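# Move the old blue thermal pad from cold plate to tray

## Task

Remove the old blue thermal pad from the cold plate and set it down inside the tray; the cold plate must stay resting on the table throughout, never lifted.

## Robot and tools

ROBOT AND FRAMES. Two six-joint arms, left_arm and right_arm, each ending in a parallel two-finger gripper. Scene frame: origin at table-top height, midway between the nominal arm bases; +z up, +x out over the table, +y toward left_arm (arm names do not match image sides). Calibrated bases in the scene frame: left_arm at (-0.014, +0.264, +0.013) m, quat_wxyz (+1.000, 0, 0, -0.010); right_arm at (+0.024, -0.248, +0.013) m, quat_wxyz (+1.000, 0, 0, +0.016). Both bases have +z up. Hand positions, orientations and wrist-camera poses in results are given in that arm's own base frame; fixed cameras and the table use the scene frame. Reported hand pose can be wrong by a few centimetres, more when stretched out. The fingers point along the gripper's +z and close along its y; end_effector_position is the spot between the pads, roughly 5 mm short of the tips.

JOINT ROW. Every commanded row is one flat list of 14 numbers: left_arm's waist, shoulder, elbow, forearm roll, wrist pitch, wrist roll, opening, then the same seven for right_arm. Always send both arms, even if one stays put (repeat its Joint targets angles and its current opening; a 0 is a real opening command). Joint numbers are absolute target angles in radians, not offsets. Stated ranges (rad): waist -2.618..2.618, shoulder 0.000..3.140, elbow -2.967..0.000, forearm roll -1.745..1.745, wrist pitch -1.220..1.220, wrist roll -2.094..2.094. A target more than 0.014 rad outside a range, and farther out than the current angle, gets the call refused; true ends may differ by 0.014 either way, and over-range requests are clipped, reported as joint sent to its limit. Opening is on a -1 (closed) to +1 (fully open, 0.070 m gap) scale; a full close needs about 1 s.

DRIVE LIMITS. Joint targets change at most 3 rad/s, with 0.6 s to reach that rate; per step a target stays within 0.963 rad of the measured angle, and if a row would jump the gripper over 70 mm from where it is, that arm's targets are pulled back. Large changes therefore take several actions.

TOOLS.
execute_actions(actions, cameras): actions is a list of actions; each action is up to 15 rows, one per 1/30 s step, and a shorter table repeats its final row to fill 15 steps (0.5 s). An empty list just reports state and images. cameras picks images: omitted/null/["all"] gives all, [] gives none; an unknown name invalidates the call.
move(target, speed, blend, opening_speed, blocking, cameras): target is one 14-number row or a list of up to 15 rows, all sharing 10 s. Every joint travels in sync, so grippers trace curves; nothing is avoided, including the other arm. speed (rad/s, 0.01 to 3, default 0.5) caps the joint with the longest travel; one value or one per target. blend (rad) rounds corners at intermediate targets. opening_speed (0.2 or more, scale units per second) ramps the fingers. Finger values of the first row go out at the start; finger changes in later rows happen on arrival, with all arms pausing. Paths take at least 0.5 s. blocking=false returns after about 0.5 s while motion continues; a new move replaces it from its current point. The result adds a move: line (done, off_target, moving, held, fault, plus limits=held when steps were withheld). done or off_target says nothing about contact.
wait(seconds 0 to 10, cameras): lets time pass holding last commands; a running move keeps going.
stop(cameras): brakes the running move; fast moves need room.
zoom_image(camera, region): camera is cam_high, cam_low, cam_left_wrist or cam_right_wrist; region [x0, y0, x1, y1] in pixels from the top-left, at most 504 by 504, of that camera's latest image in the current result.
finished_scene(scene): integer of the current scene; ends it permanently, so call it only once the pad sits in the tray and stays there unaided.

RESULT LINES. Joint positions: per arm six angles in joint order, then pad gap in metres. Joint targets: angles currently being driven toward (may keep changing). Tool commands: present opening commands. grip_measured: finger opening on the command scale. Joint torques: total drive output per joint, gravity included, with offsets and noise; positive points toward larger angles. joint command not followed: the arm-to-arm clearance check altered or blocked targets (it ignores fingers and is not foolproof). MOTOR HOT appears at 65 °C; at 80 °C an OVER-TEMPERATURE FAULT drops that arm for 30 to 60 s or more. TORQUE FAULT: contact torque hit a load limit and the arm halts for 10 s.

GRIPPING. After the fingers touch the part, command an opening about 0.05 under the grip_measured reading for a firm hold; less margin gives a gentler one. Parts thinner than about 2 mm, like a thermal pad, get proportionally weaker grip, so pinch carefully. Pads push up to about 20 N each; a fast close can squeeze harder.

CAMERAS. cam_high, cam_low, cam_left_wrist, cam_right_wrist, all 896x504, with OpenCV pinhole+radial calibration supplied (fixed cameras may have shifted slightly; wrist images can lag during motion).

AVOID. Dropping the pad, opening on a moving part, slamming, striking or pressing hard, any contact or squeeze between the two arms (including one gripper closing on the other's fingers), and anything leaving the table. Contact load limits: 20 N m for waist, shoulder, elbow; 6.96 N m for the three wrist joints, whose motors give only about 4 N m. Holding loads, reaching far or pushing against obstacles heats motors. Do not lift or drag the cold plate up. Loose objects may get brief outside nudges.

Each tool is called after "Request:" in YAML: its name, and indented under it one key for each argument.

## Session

Request:
execute_actions:
  actions: []

Scene clock: 0.00 s.
left_arm: end_effector_position=(+0.3578, -0.1827, +0.1401) grip_measured=+0.98 end_effector_quat_wxyz=(+0.380, +0.113, +0.916, -0.055) | right_arm: end_effector_position=(+0.4704, -0.1670, +0.2069) grip_measured=+1.00 end_effector_quat_wxyz=(+0.438, +0.418, +0.786, -0.125)
Joint positions: left_arm=[-0.601 1.519 -0.89 0.733 0.356 -0.961 0.069] | right_arm=[-0.123 1.785 -1.395 -0.926 0.654 1.437 0.07]
Joint torques (N m): no reading
Joint targets: left_arm=[-0.601 1.519 -0.890 0.733 0.356 -0.961] | right_arm=[-0.123 1.785 -1.395 -0.926 0.654 1.437]
Tool commands: left_gripper/opening=+1.0 right_gripper/opening=+1.0
camera_calibration:
cam_left_wrist: T_world_to_cam=[[-0.235077, -0.971975, 0.00200438, -0.0898673], [-0.959656, 0.231769, -0.159198, 0.404988], [0.154272, -0.0393473, -0.987245, 0.198994], [0, 0, 0, 1]] pos_world=[0.336824, -0.173383, 0.261109]
cam_right_wrist: T_world_to_cam=[[-0.774306, -0.612139, -0.160429, 0.294172], [-0.550452, 0.77659, -0.306447, 0.451949], [0.312175, -0.148976, -0.938271, 0.148234], [0, 0, 0, 1]] pos_world=[0.43028, -0.148822, 0.324776]

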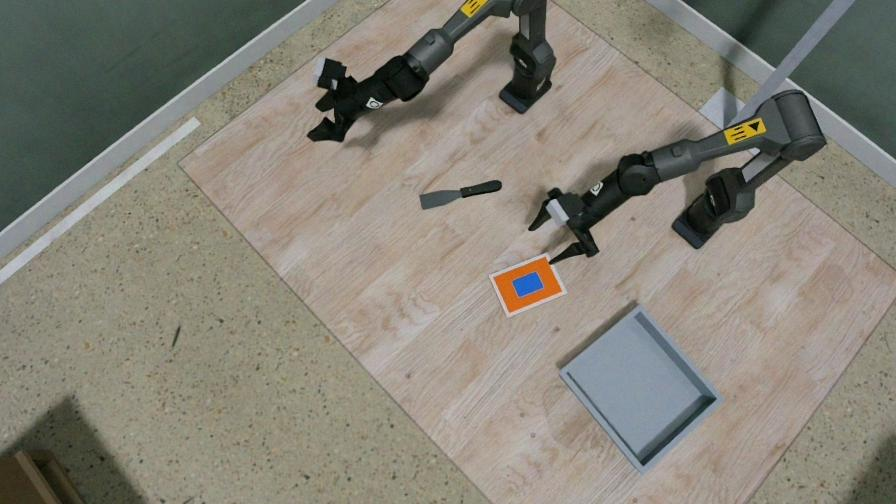

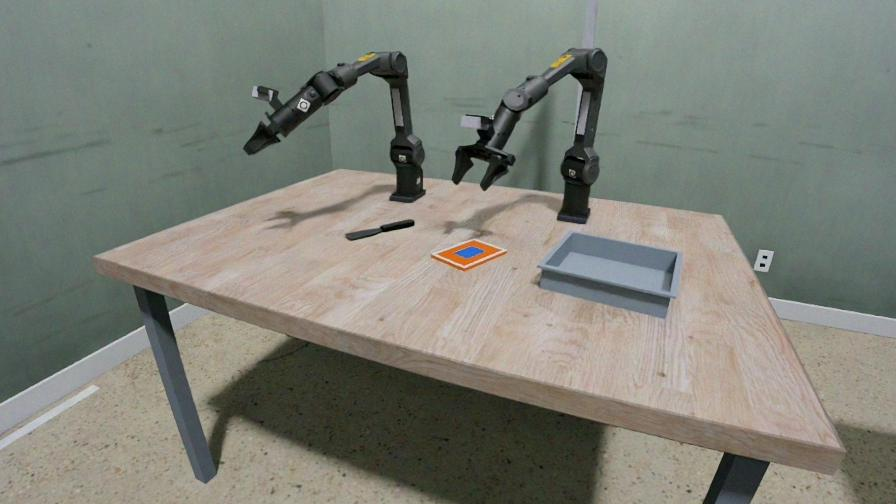

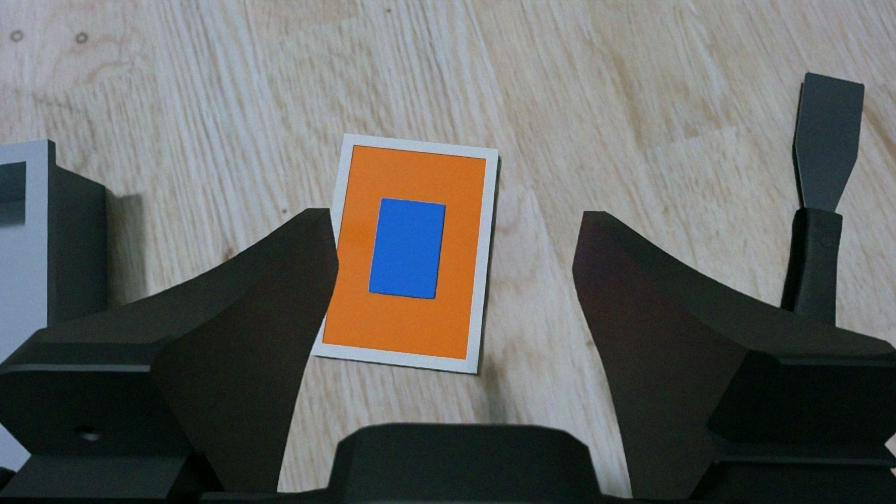

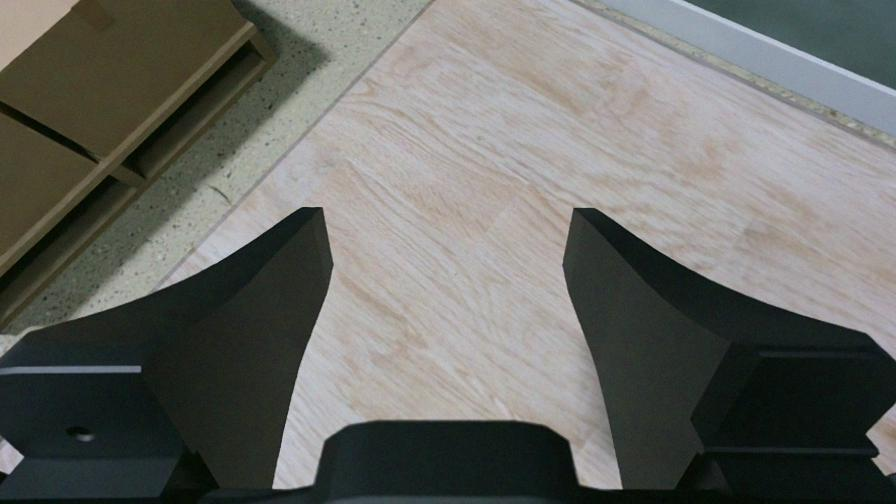

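Request:
move:
  target:
    - [-0.4046,1.6,-0.4,0,-0.6,0,-1,-0.123,1.785,-1.395,-0.926,0.654,1.437,1]
    - [-0.4046,1.8331,-0.3239,0,-0.8983,0,-1,0.3,2.0,-1.65,0,1.1,1.17,1]
    - [-0.4046,1.8331,-0.3239,0,-0.8983,0,-1,0.767,2.1951,-1.9347,0,1.187,1.17,1]
  speed: [0.8,0.8,0.7]
  blend: [0.05,0.05,0]
  cameras: ["cam_high"]

Request:
move:
  target: [-0.4046,1.8331,-0.3239,0,-0.8983,0,-1,0.767,2.2869,-1.868,0,1.117,1.17,1]
  speed: 0.2

Scene clock: 25.80 s.
left_arm: end_effector_position=(+0.3321, -0.1423, +0.0298) grip_measured=-1.00 end_effector_quat_wxyz=(+0.489, +0.174, +0.849, -0.100) | right_arm: end_effector_position=(+0.3556, +0.3425, +0.0909) grip_measured=+1.00 end_effector_quat_wxyz=(+0.060, +0.199, +0.974, +0.087)
Joint positions: left_arm=[-0.405 1.834 -0.323 0 -0.899 0 0] | right_arm=[0.767 2.196 -1.936 0 1.187 1.17 0.07]
Joint torques (N m): left_arm=[-0.49 -7.94 -2.14 0.09 -1.16 -0.23] | right_arm=[-1 -14.55 -4.72 -0.29 -0.09 0.14]
Joint targets: left_arm=[-0.405 1.833 -0.324 0.000 -0.898 0.000] | right_arm=[0.767 2.195 -1.935 0.000 1.187 1.170]
move: done

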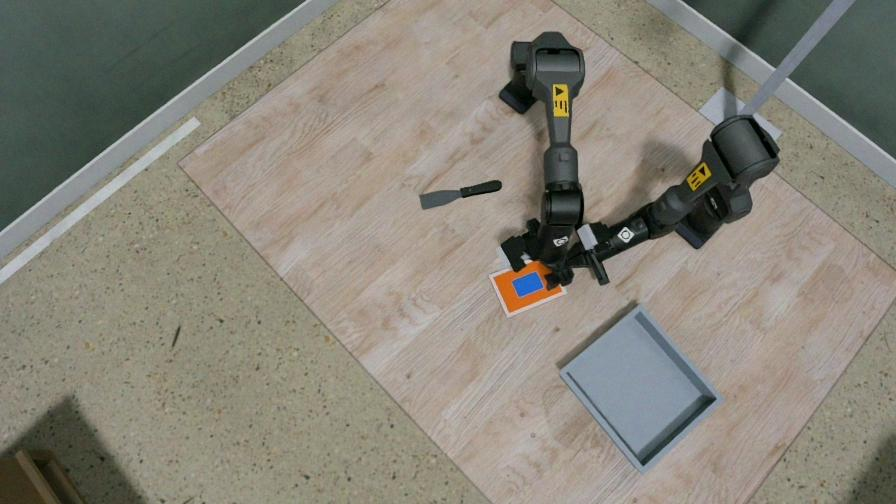

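Scene clock: 26.63 s.
left_arm: end_effector_position=(+0.3321, -0.1423, +0.0298) grip_measured=-1.00 end_effector_quat_wxyz=(+0.489, +0.174, +0.849, -0.100) | right_arm: end_effector_position=(+0.3496, +0.3367, +0.0288) grip_measured=+1.00 end_effector_quat_wxyz=(+0.034, +0.200, +0.978, +0.050)
Joint positions: left_arm=[-0.405 1.834 -0.323 0 -0.899 0 0] | right_arm=[0.767 2.288 -1.867 0 1.116 1.17 0.07]
Joint torques (N m): left_arm=[-0.44 -7.92 -2.66 0.08 -1.17 -0.23] | right_arm=[-0.1 -14.65 -5.8 -0.27 0.07 0.17]
Joint targets: left_arm=[-0.405 1.833 -0.324 0.000 -0.898 0.000] | right_arm=[0.767 2.287 -1.868 0.000 1.117 1.170]
move: done
cam_left_wrist: T_world_to_cam=[[-0.37786, -0.925831, -0.00768001, -0.00216582], [-0.844672, 0.348109, -0.406632, 0.339098], [0.379146, -0.147163, -0.91356, 0.0033561], [0, 0, 0, 1]] pos_world=[0.284335, -0.119554, 0.140937]
cam_right_wrist: T_world_to_cam=[[-0.387401, -0.9168, -0.0969455, 0.445949], [-0.796079, 0.279635, 0.536715, 0.168599], [-0.464951, 0.2851, -0.838176, 0.216542], [0, 0, 0, 1]] pos_world=[0.40766, 0.299964, 0.134243]

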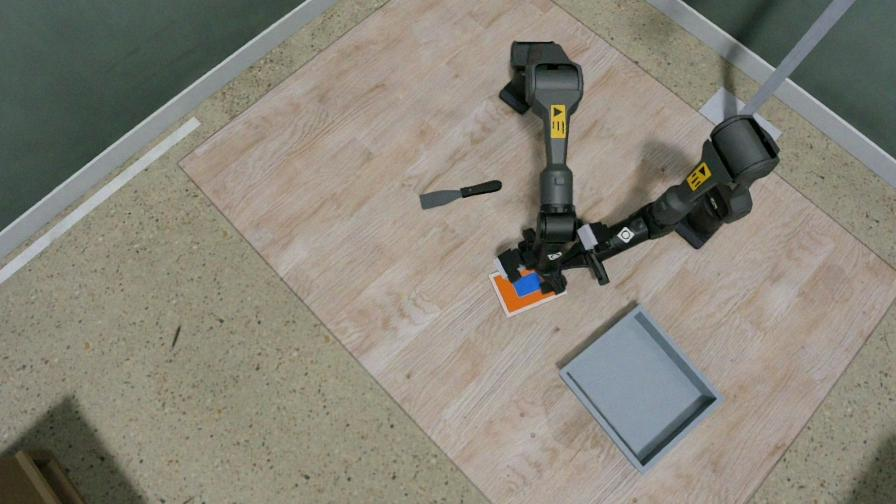

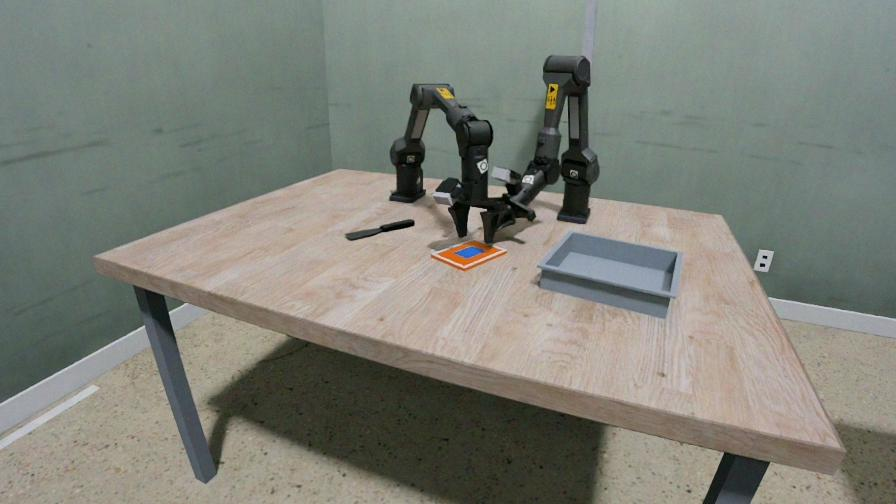

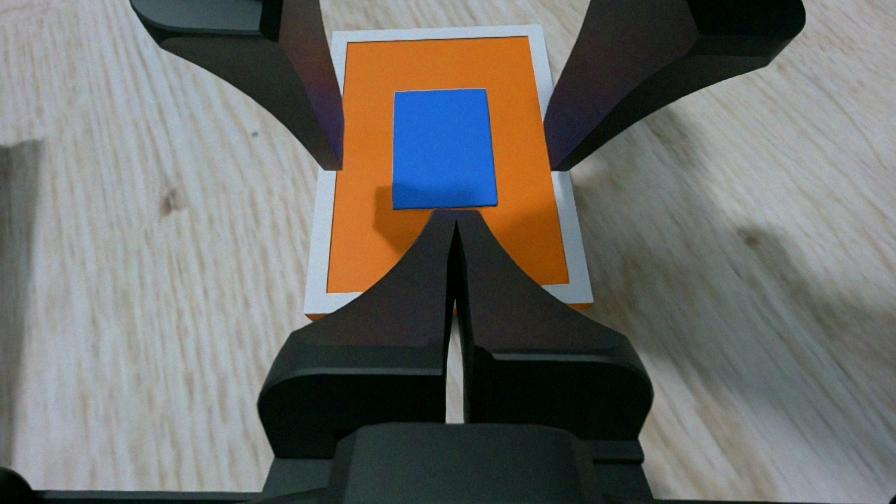

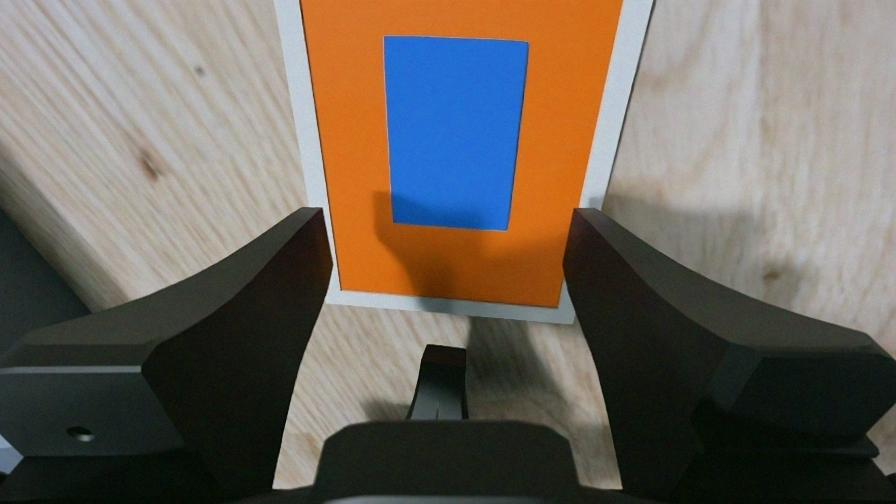

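Request:
move:
  target:
    - [-0.4046,1.8331,-0.3239,0,-0.8983,0,-1,0.767,2.3569,-1.9199,0,1.1512,1.18,1]
    - [-0.4046,1.8331,-0.3239,0,-0.8983,0,-1,0.767,2.362,-1.9131,0,1.1393,1.18,1]
    - [-0.4046,1.8331,-0.3239,0,-0.8983,0,-1,0.767,2.362,-1.9131,0,1.1393,1.18,-1]
  speed: [0.2,0.02,0.02]
  opening_speed: 0.6
  cameras: ["cam_right_wrist","cam_low"]

Request:
zoom_image:
  camera: "cam_low"
  region: [420, 200, 520, 280]

Scene clock: 38.60 s.
left_arm: end_effector_position=(+0.3321, -0.1423, +0.0298) grip_measured=-1.00 end_effector_quat_wxyz=(+0.489, +0.174, +0.849, -0.100) | right_arm: end_effector_position=(+0.3493, +0.3379, +0.0051) grip_measured=-0.85 end_effector_quat_wxyz=(+0.020, +0.204, +0.978, +0.030)
Joint positions: left_arm=[-0.405 1.834 -0.323 0 -0.899 0 0] | right_arm=[0.768 2.362 -1.914 0.001 1.139 1.18 0.005]
Joint torques (N m): left_arm=[-0.24 -7.71 -2.48 0.04 -1.32 -0.16] | right_arm=[-3.98 -0.98 3.83 -1.41 1.31 -0.16]
Joint targets: left_arm=[-0.405 1.833 -0.324 0.000 -0.898 0.000] | right_arm=[0.767 2.362 -1.913 0.000 1.139 1.180]
move: done
cam_right_wrist: T_world_to_cam=[[-0.397594, -0.916077, -0.0521647, 0.447711], [-0.773572, 0.304084, 0.555985, 0.164559], [-0.493463, 0.26141, -0.829554, 0.214096], [0, 0, 0, 1]] pos_world=[0.410954, 0.304131, 0.109467]
Images, in order (width x height): cam_low 896x504, cam_right_wrist 896x504.

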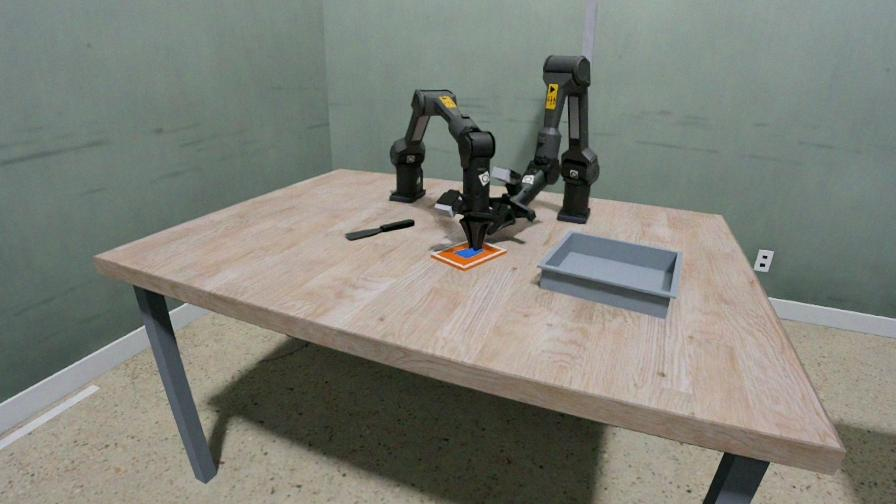

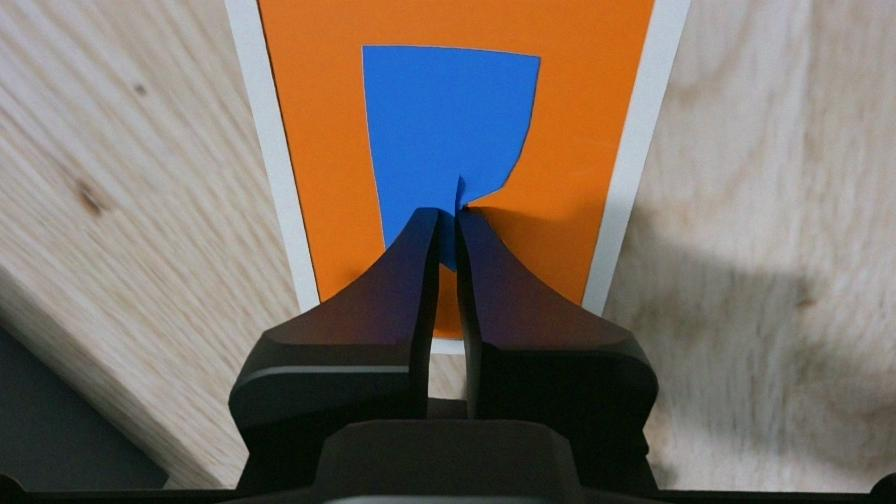

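Scaled by 5.040 (camera's finer frame: 1280x720).

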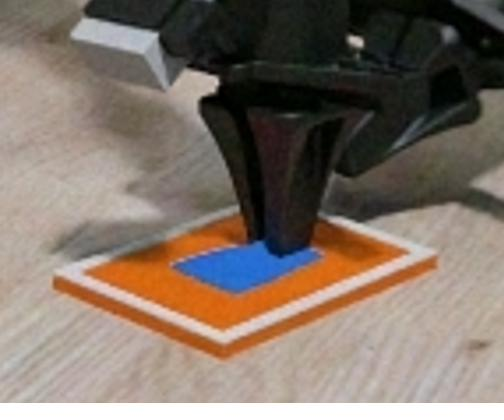

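Request:
move:
  target:
    - [-0.4046,1.9619,-0.3204,0,-1.0306,0,-1,0.767,2.362,-1.9131,0,1.1393,1.18,-1]
    - [-0.4046,1.987,-0.3204,0,-1.0557,0,-1,0.767,2.362,-1.9131,0,1.1393,1.18,-1]
  speed: [0.2,0.04]
  cameras: []

Request:
move:
  target: [-0.4046,1.987,-0.3204,0,-1.0557,0,-1,0.767,2.345,-1.9424,0,1.1856,1.18,-1]
  speed: 0.03
  cameras: ["cam_low","cam_left_wrist"]

Request:
zoom_image:
  camera: "cam_low"
  region: [420, 200, 520, 280]

Scene clock: 47.50 s.
left_arm: end_effector_position=(+0.3331, -0.1428, +0.0061) grip_measured=-1.00 end_effector_quat_wxyz=(+0.493, +0.174, +0.846, -0.101) | right_arm: end_effector_position=(+0.3495, +0.3371, +0.0048) grip_measured=-0.86 end_effector_quat_wxyz=(+0.020, +0.205, +0.978, +0.029)
Joint positions: left_arm=[-0.405 1.983 -0.321 0 -1.061 0 0] | right_arm=[0.767 2.362 -1.913 0 1.14 1.18 0.005]
Joint torques (N m): left_arm=[-0.1 1.97 -0.87 -0.01 2.24 -0.09] | right_arm=[-2.25 0.28 0.25 -1.09 -0.46 0.12]
Joint targets: left_arm=[-0.405 1.987 -0.320 0.000 -1.056 0.000] | right_arm=[0.767 2.362 -1.913 0.000 1.139 1.180]
move: done

Scene clock: 49.27 s.
left_arm: end_effector_position=(+0.3330, -0.1427, +0.0053) grip_measured=-1.00 end_effector_quat_wxyz=(+0.493, +0.174, +0.847, -0.101) | right_arm: end_effector_position=(+0.3497, +0.3364, +0.0194) grip_measured=-0.89 end_effector_quat_wxyz=(+0.020, +0.205, +0.978, +0.028)
Joint positions: left_arm=[-0.405 1.986 -0.321 0 -1.061 0 0] | right_arm=[0.766 2.345 -1.942 -0.001 1.186 1.18 0.004]
Joint torques (N m): left_arm=[0.14 8.01 2.29 -0.36 4.98 -0.09] | right_arm=[1.52 -18.93 -7.16 0.65 0.21 0.13]
Joint targets: left_arm=[-0.405 1.987 -0.320 0.000 -1.056 0.000] | right_arm=[0.767 2.345 -1.942 0.000 1.186 1.180]
move: done
cam_left_wrist: T_world_to_cam=[[-0.3778, -0.925857, -0.00752668, -0.00235617], [-0.841732, 0.346836, -0.413753, 0.328926], [0.385687, -0.149981, -0.910358, -0.02191], [0, 0, 0, 1]] pos_world=[0.284428, -0.119551, 0.116131]

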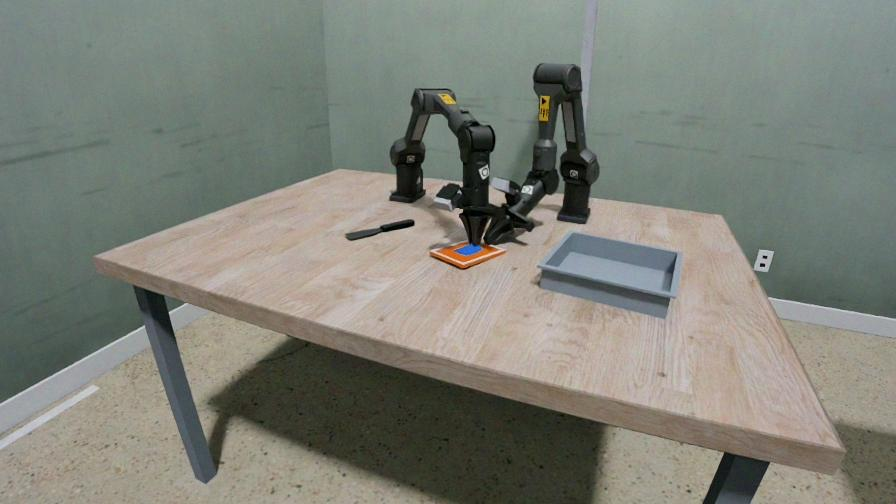

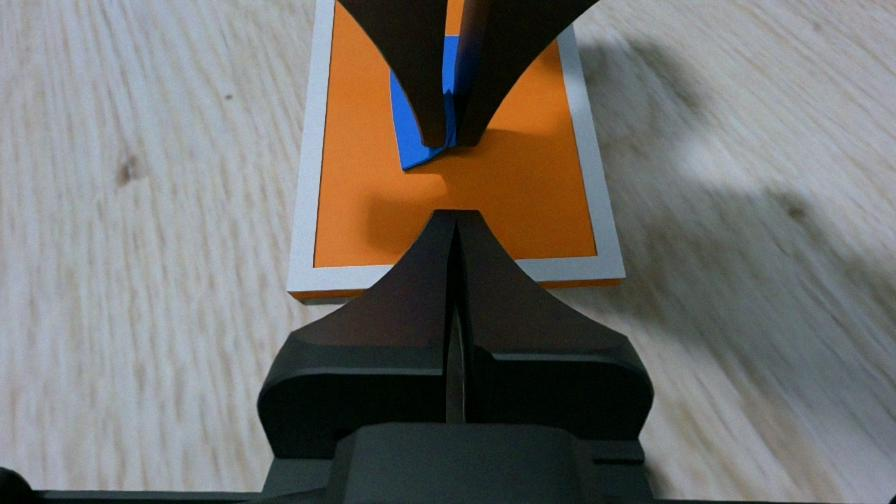

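Scaled by 5.040 (camera's finer frame: 1280x720).

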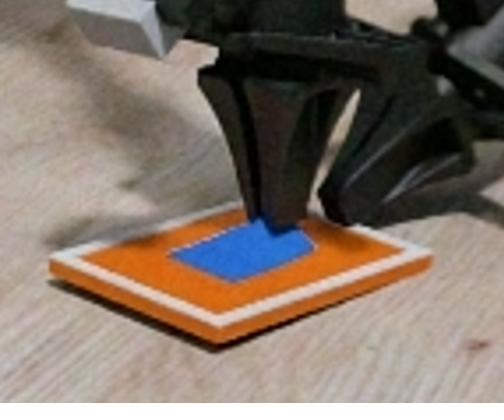

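Request:
move:
  target:
    - [-0.4046,1.9922,-0.3204,0,-1.0609,0,-1,0.767,2.3569,-1.9199,0,1.1512,1.18,-1]
    - [-0.4046,1.9922,-0.3204,0,-1.0609,0,-1,0.767,2.3569,-1.9199,0,1.1512,1.18,-1]
  speed: 0.05
  cameras: ["cam_low"]

Request:
zoom_image:
  camera: "cam_low"
  region: [300, 150, 560, 320]

Scene clock: 74.73 s.
left_arm: end_effector_position=(+0.3334, -0.1429, +0.0053) grip_measured=-1.00 end_effector_quat_wxyz=(+0.495, +0.174, +0.846, -0.102) | right_arm: end_effector_position=(+0.3499, +0.3374, +0.0100) grip_measured=-0.89 end_effector_quat_wxyz=(+0.020, +0.205, +0.978, +0.030)
Joint positions: left_arm=[-0.405 1.991 -0.321 0 -1.071 0 0] | right_arm=[0.767 2.355 -1.921 0 1.151 1.18 0.004]
Joint torques (N m): left_arm=[1.92 8.6 2.36 -0.52 5.29 -0.02] | right_arm=[1.22 -12.69 -4.61 0.71 -0.34 0.15]
Joint targets: left_arm=[-0.405 1.992 -0.320 0.000 -1.061 0.000] | right_arm=[0.767 2.357 -1.920 0.000 1.151 1.180]
move: done

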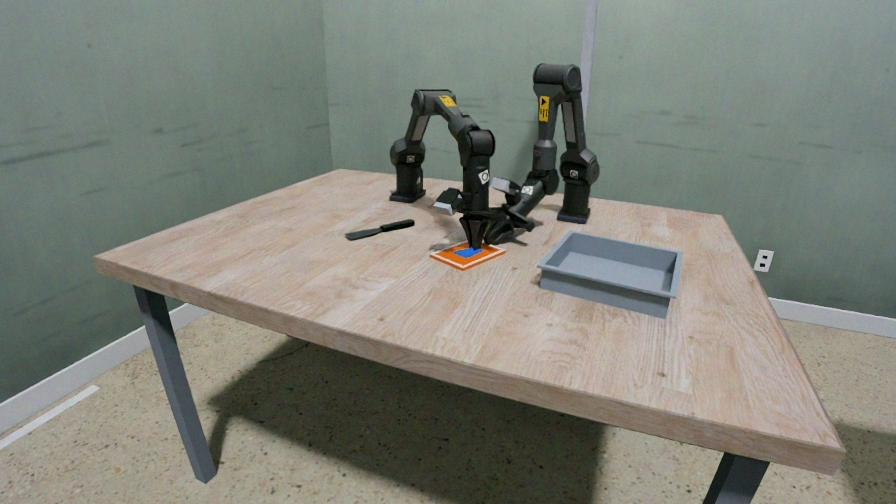

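Scaled by 1.938 (camera's finer frame: 1280x720).

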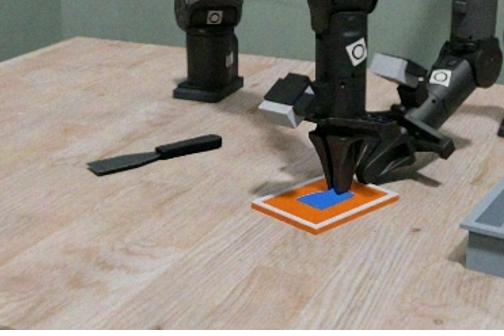

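Request:
move:
  target: [-0.4046,1.9922,-0.3204,0,-1.0609,0,-1,0.782,2.3338,-1.909,0,1.1634,1.195,-1]
  speed: 0.015
  cameras: ["cam_low"]

Request:
zoom_image:
  camera: "cam_low"
  region: [400, 200, 540, 290]

Scene clock: 86.13 s.
left_arm: end_effector_position=(+0.3331, -0.1427, +0.0052) grip_measured=-1.00 end_effector_quat_wxyz=(+0.494, +0.174, +0.846, -0.101) | right_arm: end_effector_position=(+0.3429, +0.3397, +0.0170) grip_measured=-0.89 end_effector_quat_wxyz=(+0.020, +0.205, +0.978, +0.029)
Joint positions: left_arm=[-0.405 1.991 -0.32 0 -1.071 0 0] | right_arm=[0.781 2.334 -1.91 -0.001 1.163 1.195 0.004]
Joint torques (N m): left_arm=[0.81 8.55 1.46 -0.52 5.27 -0.03] | right_arm=[6.61 -17.41 -4.53 3.22 0.91 0.13]
Joint targets: left_arm=[-0.405 1.992 -0.320 0.000 -1.061 0.000] | right_arm=[0.782 2.334 -1.909 0.000 1.163 1.195]
move: done

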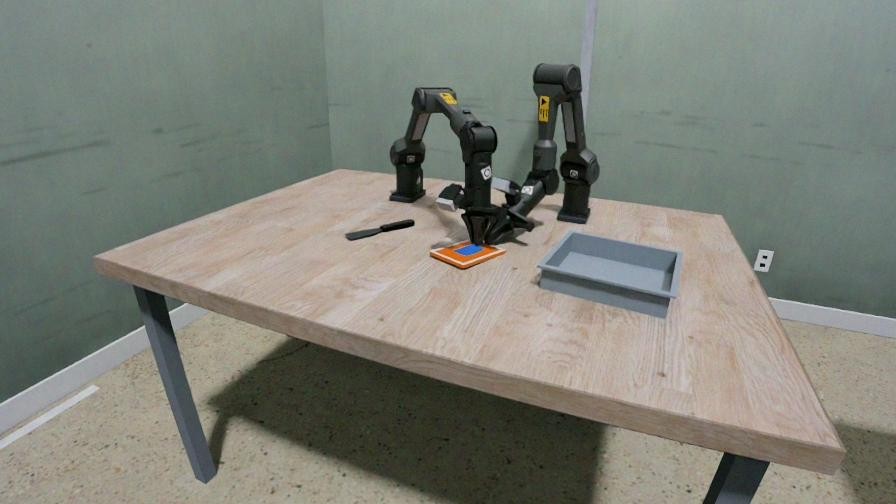

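Scaled by 3.600 (camera's finer frame: 1280x720).

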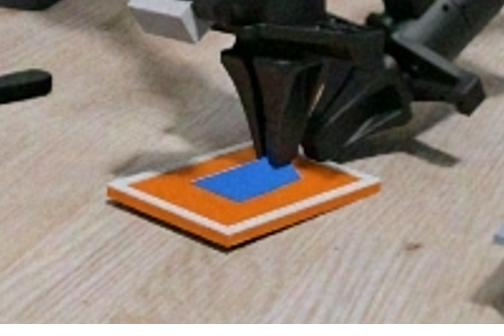

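Request:
wait:
  seconds: 3
  cameras: ["cam_low","cam_high","cam_right_wrist"]

Request:
zoom_image:
  camera: "cam_low"
  region: [420, 220, 520, 280]

Scene clock: 94.53 s.
left_arm: end_effector_position=(+0.3331, -0.1427, +0.0052) grip_measured=-1.00 end_effector_quat_wxyz=(+0.494, +0.174, +0.846, -0.101) | right_arm: end_effector_position=(+0.3427, +0.3398, +0.0170) grip_measured=-0.90 end_effector_quat_wxyz=(+0.020, +0.205, +0.978, +0.030)
Joint positions: left_arm=[-0.405 1.991 -0.32 0 -1.071 0 0] | right_arm=[0.781 2.334 -1.91 0 1.163 1.195 0.004]
Joint torques (N m): left_arm=[0.54 8.57 -0.71 -0.52 5.29 -0.04] | right_arm=[6.87 -16.9 -4.99 3.29 0.78 -0.11]
Joint targets: left_arm=[-0.405 1.992 -0.320 0.000 -1.061 0.000] | right_arm=[0.782 2.334 -1.909 0.000 1.163 1.195]
Tool commands: left_gripper/opening=-1.0 right_gripper/opening=-1.0
wait: 3.00 s; at rest from the start
cam_right_wrist: T_world_to_cam=[[-0.399588, -0.915222, -0.0519342, 0.447828], [-0.772845, 0.305875, 0.556013, 0.151368], [-0.492991, 0.262313, -0.829549, 0.219724], [0, 0, 0, 1]] pos_world=[0.404253, 0.305926, 0.121367]
Images, in order (width x height): cam_high 896x504, cam_low 896x504, cam_right_wrist 896x504.

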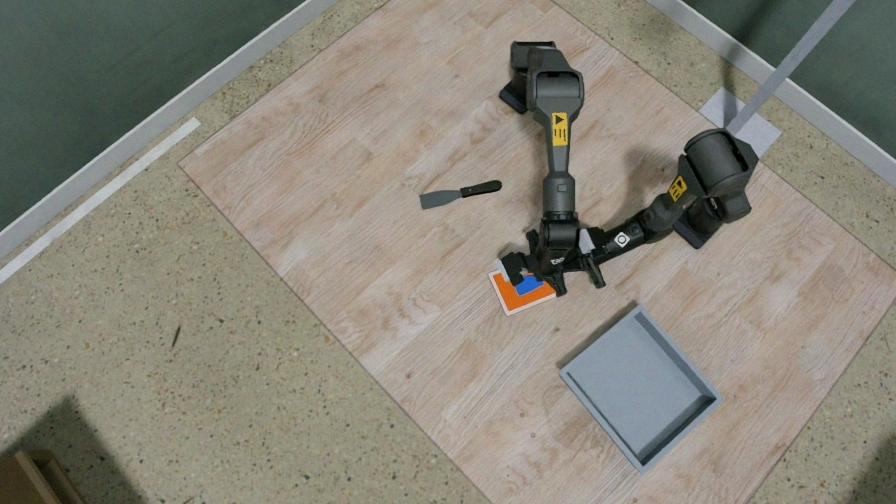

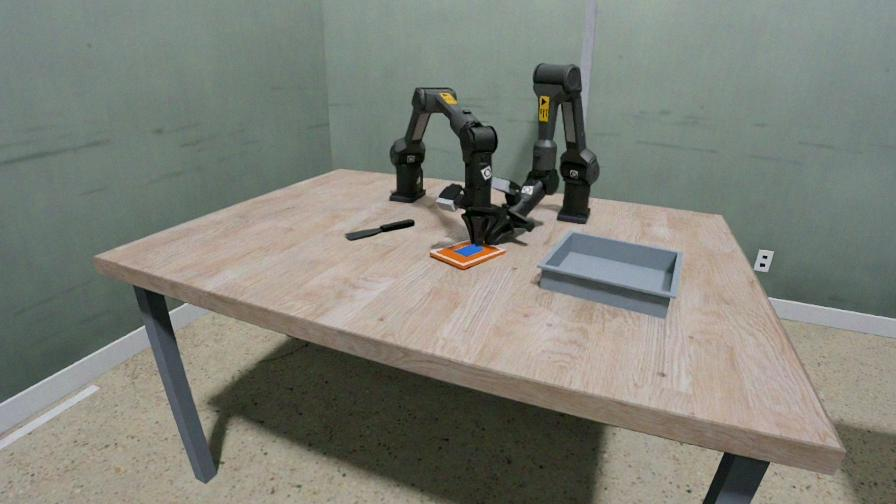

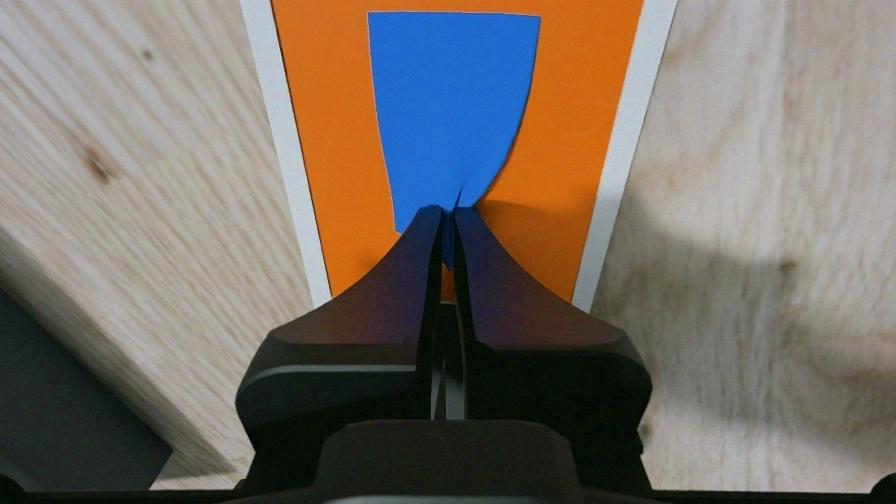

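Scaled by 5.040 (camera's finer frame: 1280x720).

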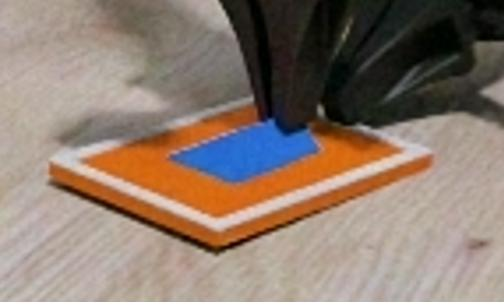

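Request:
move:
  target: [-0.4046,1.9922,-0.3204,0,-1.0609,0,-1,0.799,2.3206,-1.8712,0,1.1388,1.212,-1]
  speed: 0.02
  cameras: ["cam_low","cam_right_wrist"]

Request:
zoom_image:
  camera: "cam_low"
  region: [420, 220, 520, 280]

Scene clock: 103.00 s.
left_arm: end_effector_position=(+0.3334, -0.1429, +0.0053) grip_measured=-1.00 end_effector_quat_wxyz=(+0.495, +0.174, +0.846, -0.102) | right_arm: end_effector_position=(+0.3341, +0.3424, +0.0139) grip_measured=-0.90 end_effector_quat_wxyz=(+0.019, +0.205, +0.978, +0.029)
Joint positions: left_arm=[-0.405 1.991 -0.321 0 -1.071 0 0] | right_arm=[0.798 2.32 -1.871 -0.001 1.139 1.211 0.003]
Joint torques (N m): left_arm=[0.51 8.62 0.88 -0.51 5.28 -0.06] | right_arm=[10.99 -15.91 -3.26 5.28 1.2 0.12]
Joint targets: left_arm=[-0.405 1.992 -0.320 0.000 -1.061 0.000] | right_arm=[0.799 2.321 -1.871 0.000 1.139 1.212]
move: done
cam_right_wrist: T_world_to_cam=[[-0.398484, -0.915748, -0.0511448, 0.446466], [-0.772727, 0.305165, 0.556568, 0.145831], [-0.494068, 0.261304, -0.829226, 0.212843], [0, 0, 0, 1]] pos_world=[0.395756, 0.308731, 0.118164]

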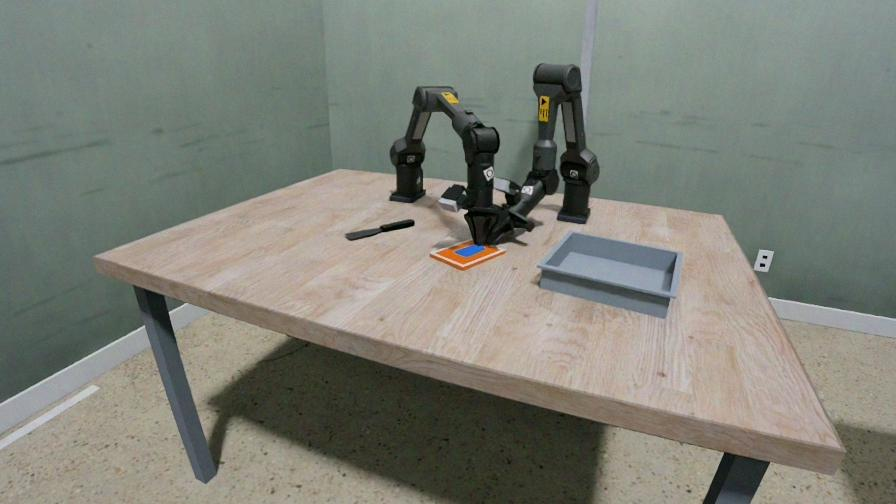

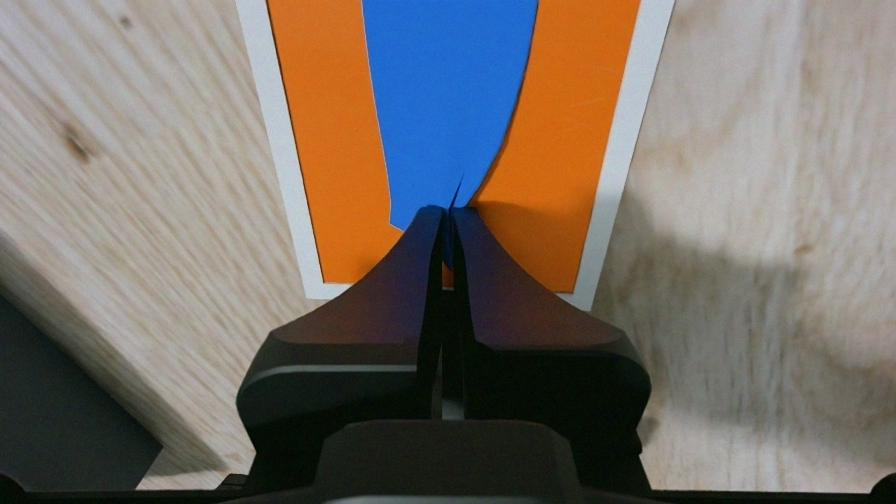

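Scaled by 5.040 (camera's finer frame: 1280x720).

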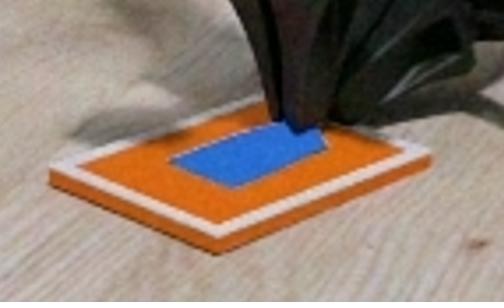

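Request:
move:
  target: [-0.4046,1.9922,-0.3204,0,-1.0609,0,-1,0.799,2.2977,-1.9179,0,1.2085,1.212,-1]
  speed: 0.02
  blocking: false
  cameras: ["cam_low"]

Request:
zoom_image:
  camera: "cam_low"
  region: [420, 220, 520, 280]

Request:
wait:
  seconds: 1.0
  cameras: ["cam_low","cam_right_wrist"]

Request:
zoom_image:
  camera: "cam_low"
  region: [420, 220, 520, 280]

Scene clock: 112.93 s.
left_arm: end_effector_position=(+0.3334, -0.1429, +0.0053) grip_measured=-1.00 end_effector_quat_wxyz=(+0.495, +0.174, +0.846, -0.102) | right_arm: end_effector_position=(+0.3335, +0.3430, +0.0162) grip_measured=-0.90 end_effector_quat_wxyz=(+0.018, +0.204, +0.978, +0.029)
Joint positions: left_arm=[-0.405 1.991 -0.321 0 -1.071 0 0] | right_arm=[0.799 2.318 -1.877 0 1.147 1.211 0.003]
Joint torques (N m): left_arm=[0.59 8.56 2.1 -0.52 5.3 -0.07] | right_arm=[8.02 -16.12 -5.25 4.14 1.33 -0.11]
Joint targets: left_arm=[-0.405 1.992 -0.320 0.000 -1.061 0.000] | right_arm=[0.799 2.317 -1.878 0.000 1.149 1.212]
Tool commands: left_gripper/opening=-1.0 right_gripper/opening=-1.0
move: running; right_arm: the wrist pitch is farthest, 0.061 rad from its target

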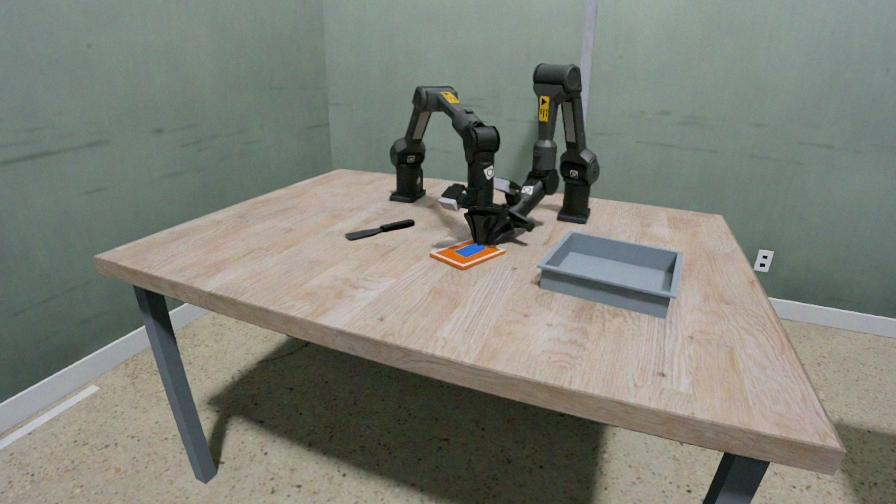

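Scaled by 5.040 (camera's finer frame: 1280x720).

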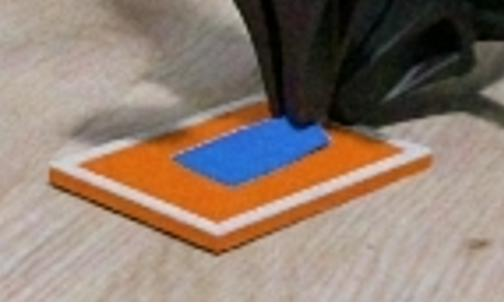

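Scene clock: 113.93 s.
left_arm: end_effector_position=(+0.3332, -0.1428, +0.0053) grip_measured=-1.00 end_effector_quat_wxyz=(+0.495, +0.174, +0.846, -0.102) | right_arm: end_effector_position=(+0.3334, +0.3429, +0.0224) grip_measured=-0.90 end_effector_quat_wxyz=(+0.018, +0.205, +0.978, +0.029)
Joint positions: left_arm=[-0.405 1.991 -0.32 0 -1.071 0 0] | right_arm=[0.799 2.312 -1.89 0 1.168 1.211 0.003]
Joint torques (N m): left_arm=[0.53 8.65 0.18 -0.51 5.3 -0.07] | right_arm=[8.26 -16.52 -5.38 4.29 1.25 -0.1]
Joint targets: left_arm=[-0.405 1.992 -0.320 0.000 -1.061 0.000] | right_arm=[0.799 2.311 -1.891 0.000 1.169 1.212]
Tool commands: left_gripper/opening=-1.0 right_gripper/opening=-1.0
earlier move: running; right_arm: the wrist pitch is farthest, 0.041 rad from its target
wait: 1.00 s; no rest
cam_right_wrist: T_world_to_cam=[[-0.398142, -0.915957, -0.0500513, 0.446994], [-0.771752, 0.304967, 0.558026, 0.140137], [-0.495864, 0.260801, -0.828312, 0.220311], [0, 0, 0, 1]] pos_world=[0.395362, 0.309233, 0.126659]

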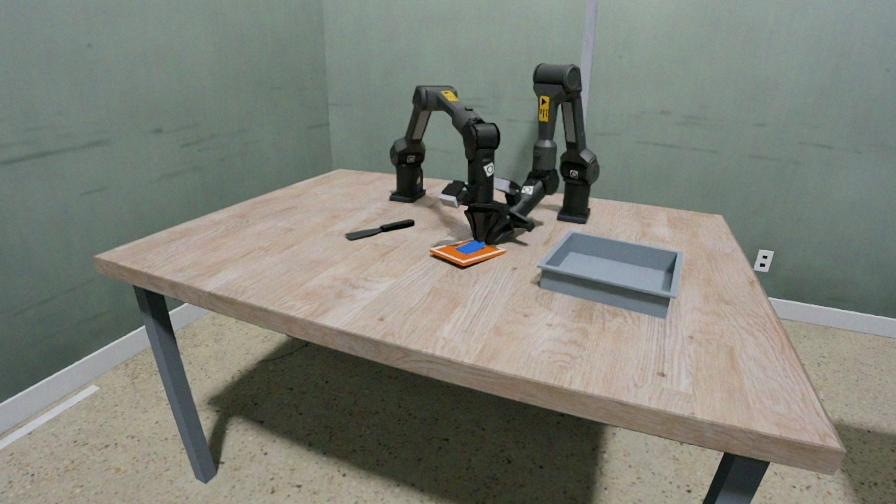

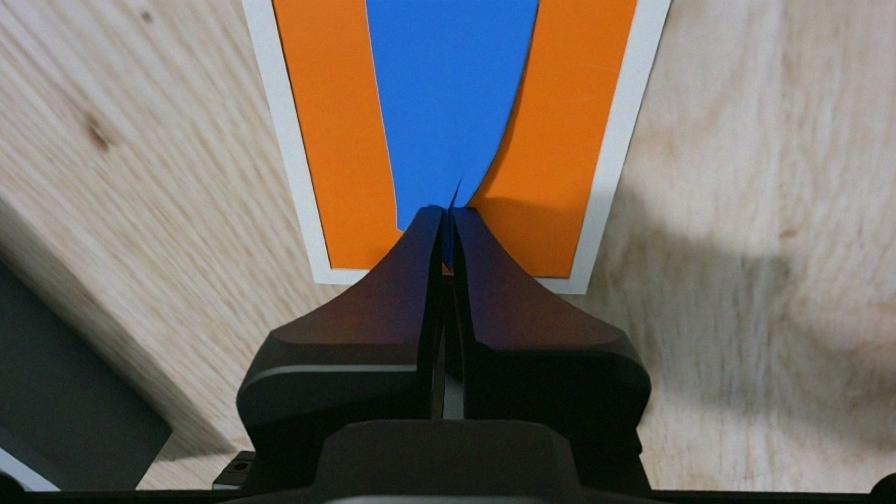

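Scaled by 5.040 (camera's finer frame: 1280x720).

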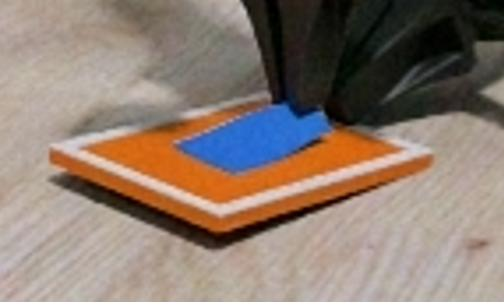

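Request:
move:
  target:
    - [-0.4046,1.9922,-0.3204,0,-1.0609,0,-1,0.799,2.3206,-1.8712,0,1.1388,1.212,-1]
    - [-0.4046,1.9922,-0.3204,0,-1.0609,0,-1,0.813,2.3119,-1.8462,0,1.1226,1.226,-1]
  speed: [0.1,0.02]
  cameras: ["cam_low","cam_right_wrist"]

Request:
zoom_image:
  camera: "cam_low"
  region: [420, 220, 520, 280]

Scene clock: 121.10 s.
left_arm: end_effector_position=(+0.3329, -0.1427, +0.0050) grip_measured=-1.00 end_effector_quat_wxyz=(+0.494, +0.174, +0.846, -0.101) | right_arm: end_effector_position=(+0.3294, +0.3445, +0.0125) grip_measured=-0.90 end_effector_quat_wxyz=(+0.021, +0.206, +0.978, +0.031)
Joint positions: left_arm=[-0.405 1.992 -0.319 0 -1.072 0 0] | right_arm=[0.809 2.311 -1.848 -0.003 1.121 1.226 0.003]
Joint torques (N m): left_arm=[0.98 5.29 3.64 0 5.27 -0.09] | right_arm=[8.4 -12.77 -1.66 3.76 1.24 0.06]
Joint targets: left_arm=[-0.405 1.992 -0.320 0.000 -1.061 0.000] | right_arm=[0.813 2.312 -1.846 0.000 1.123 1.226]
earlier move: off_target (left_arm)
move: off_target (left_arm); left_arm: the wrist pitch is farthest, 0.012 rad from its target
cam_right_wrist: T_world_to_cam=[[-0.401102, -0.914405, -0.0546064, 0.446836], [-0.773835, 0.306334, 0.554382, 0.14233], [-0.490201, 0.26462, -0.830469, 0.206604], [0, 0, 0, 1]] pos_world=[0.390644, 0.310316, 0.117073]

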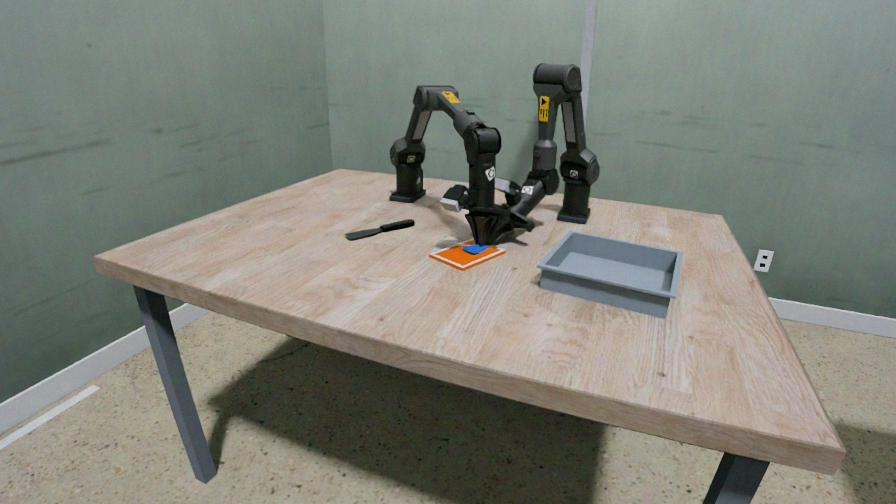

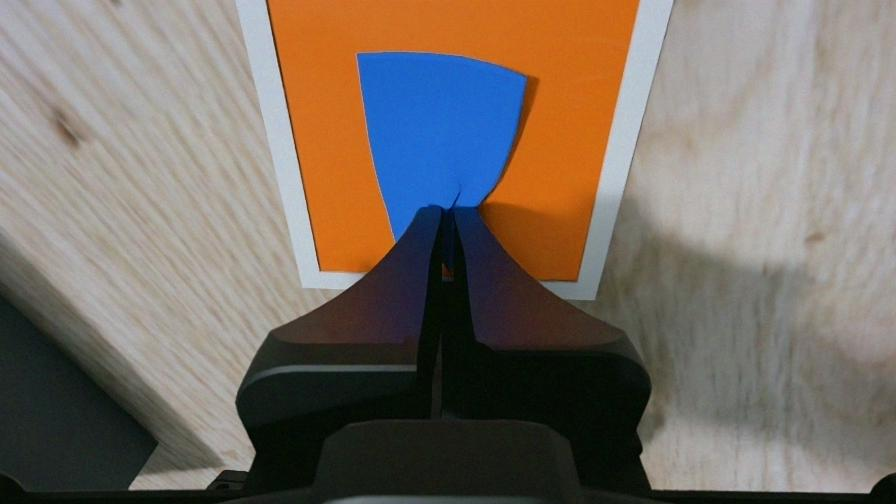

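Scaled by 5.040 (camera's finer frame: 1280x720).

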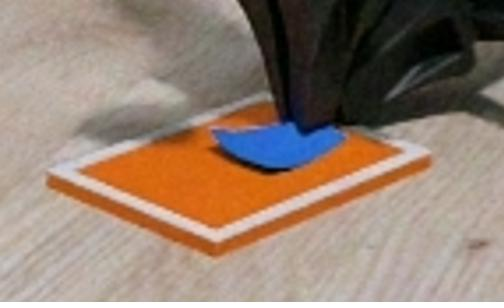

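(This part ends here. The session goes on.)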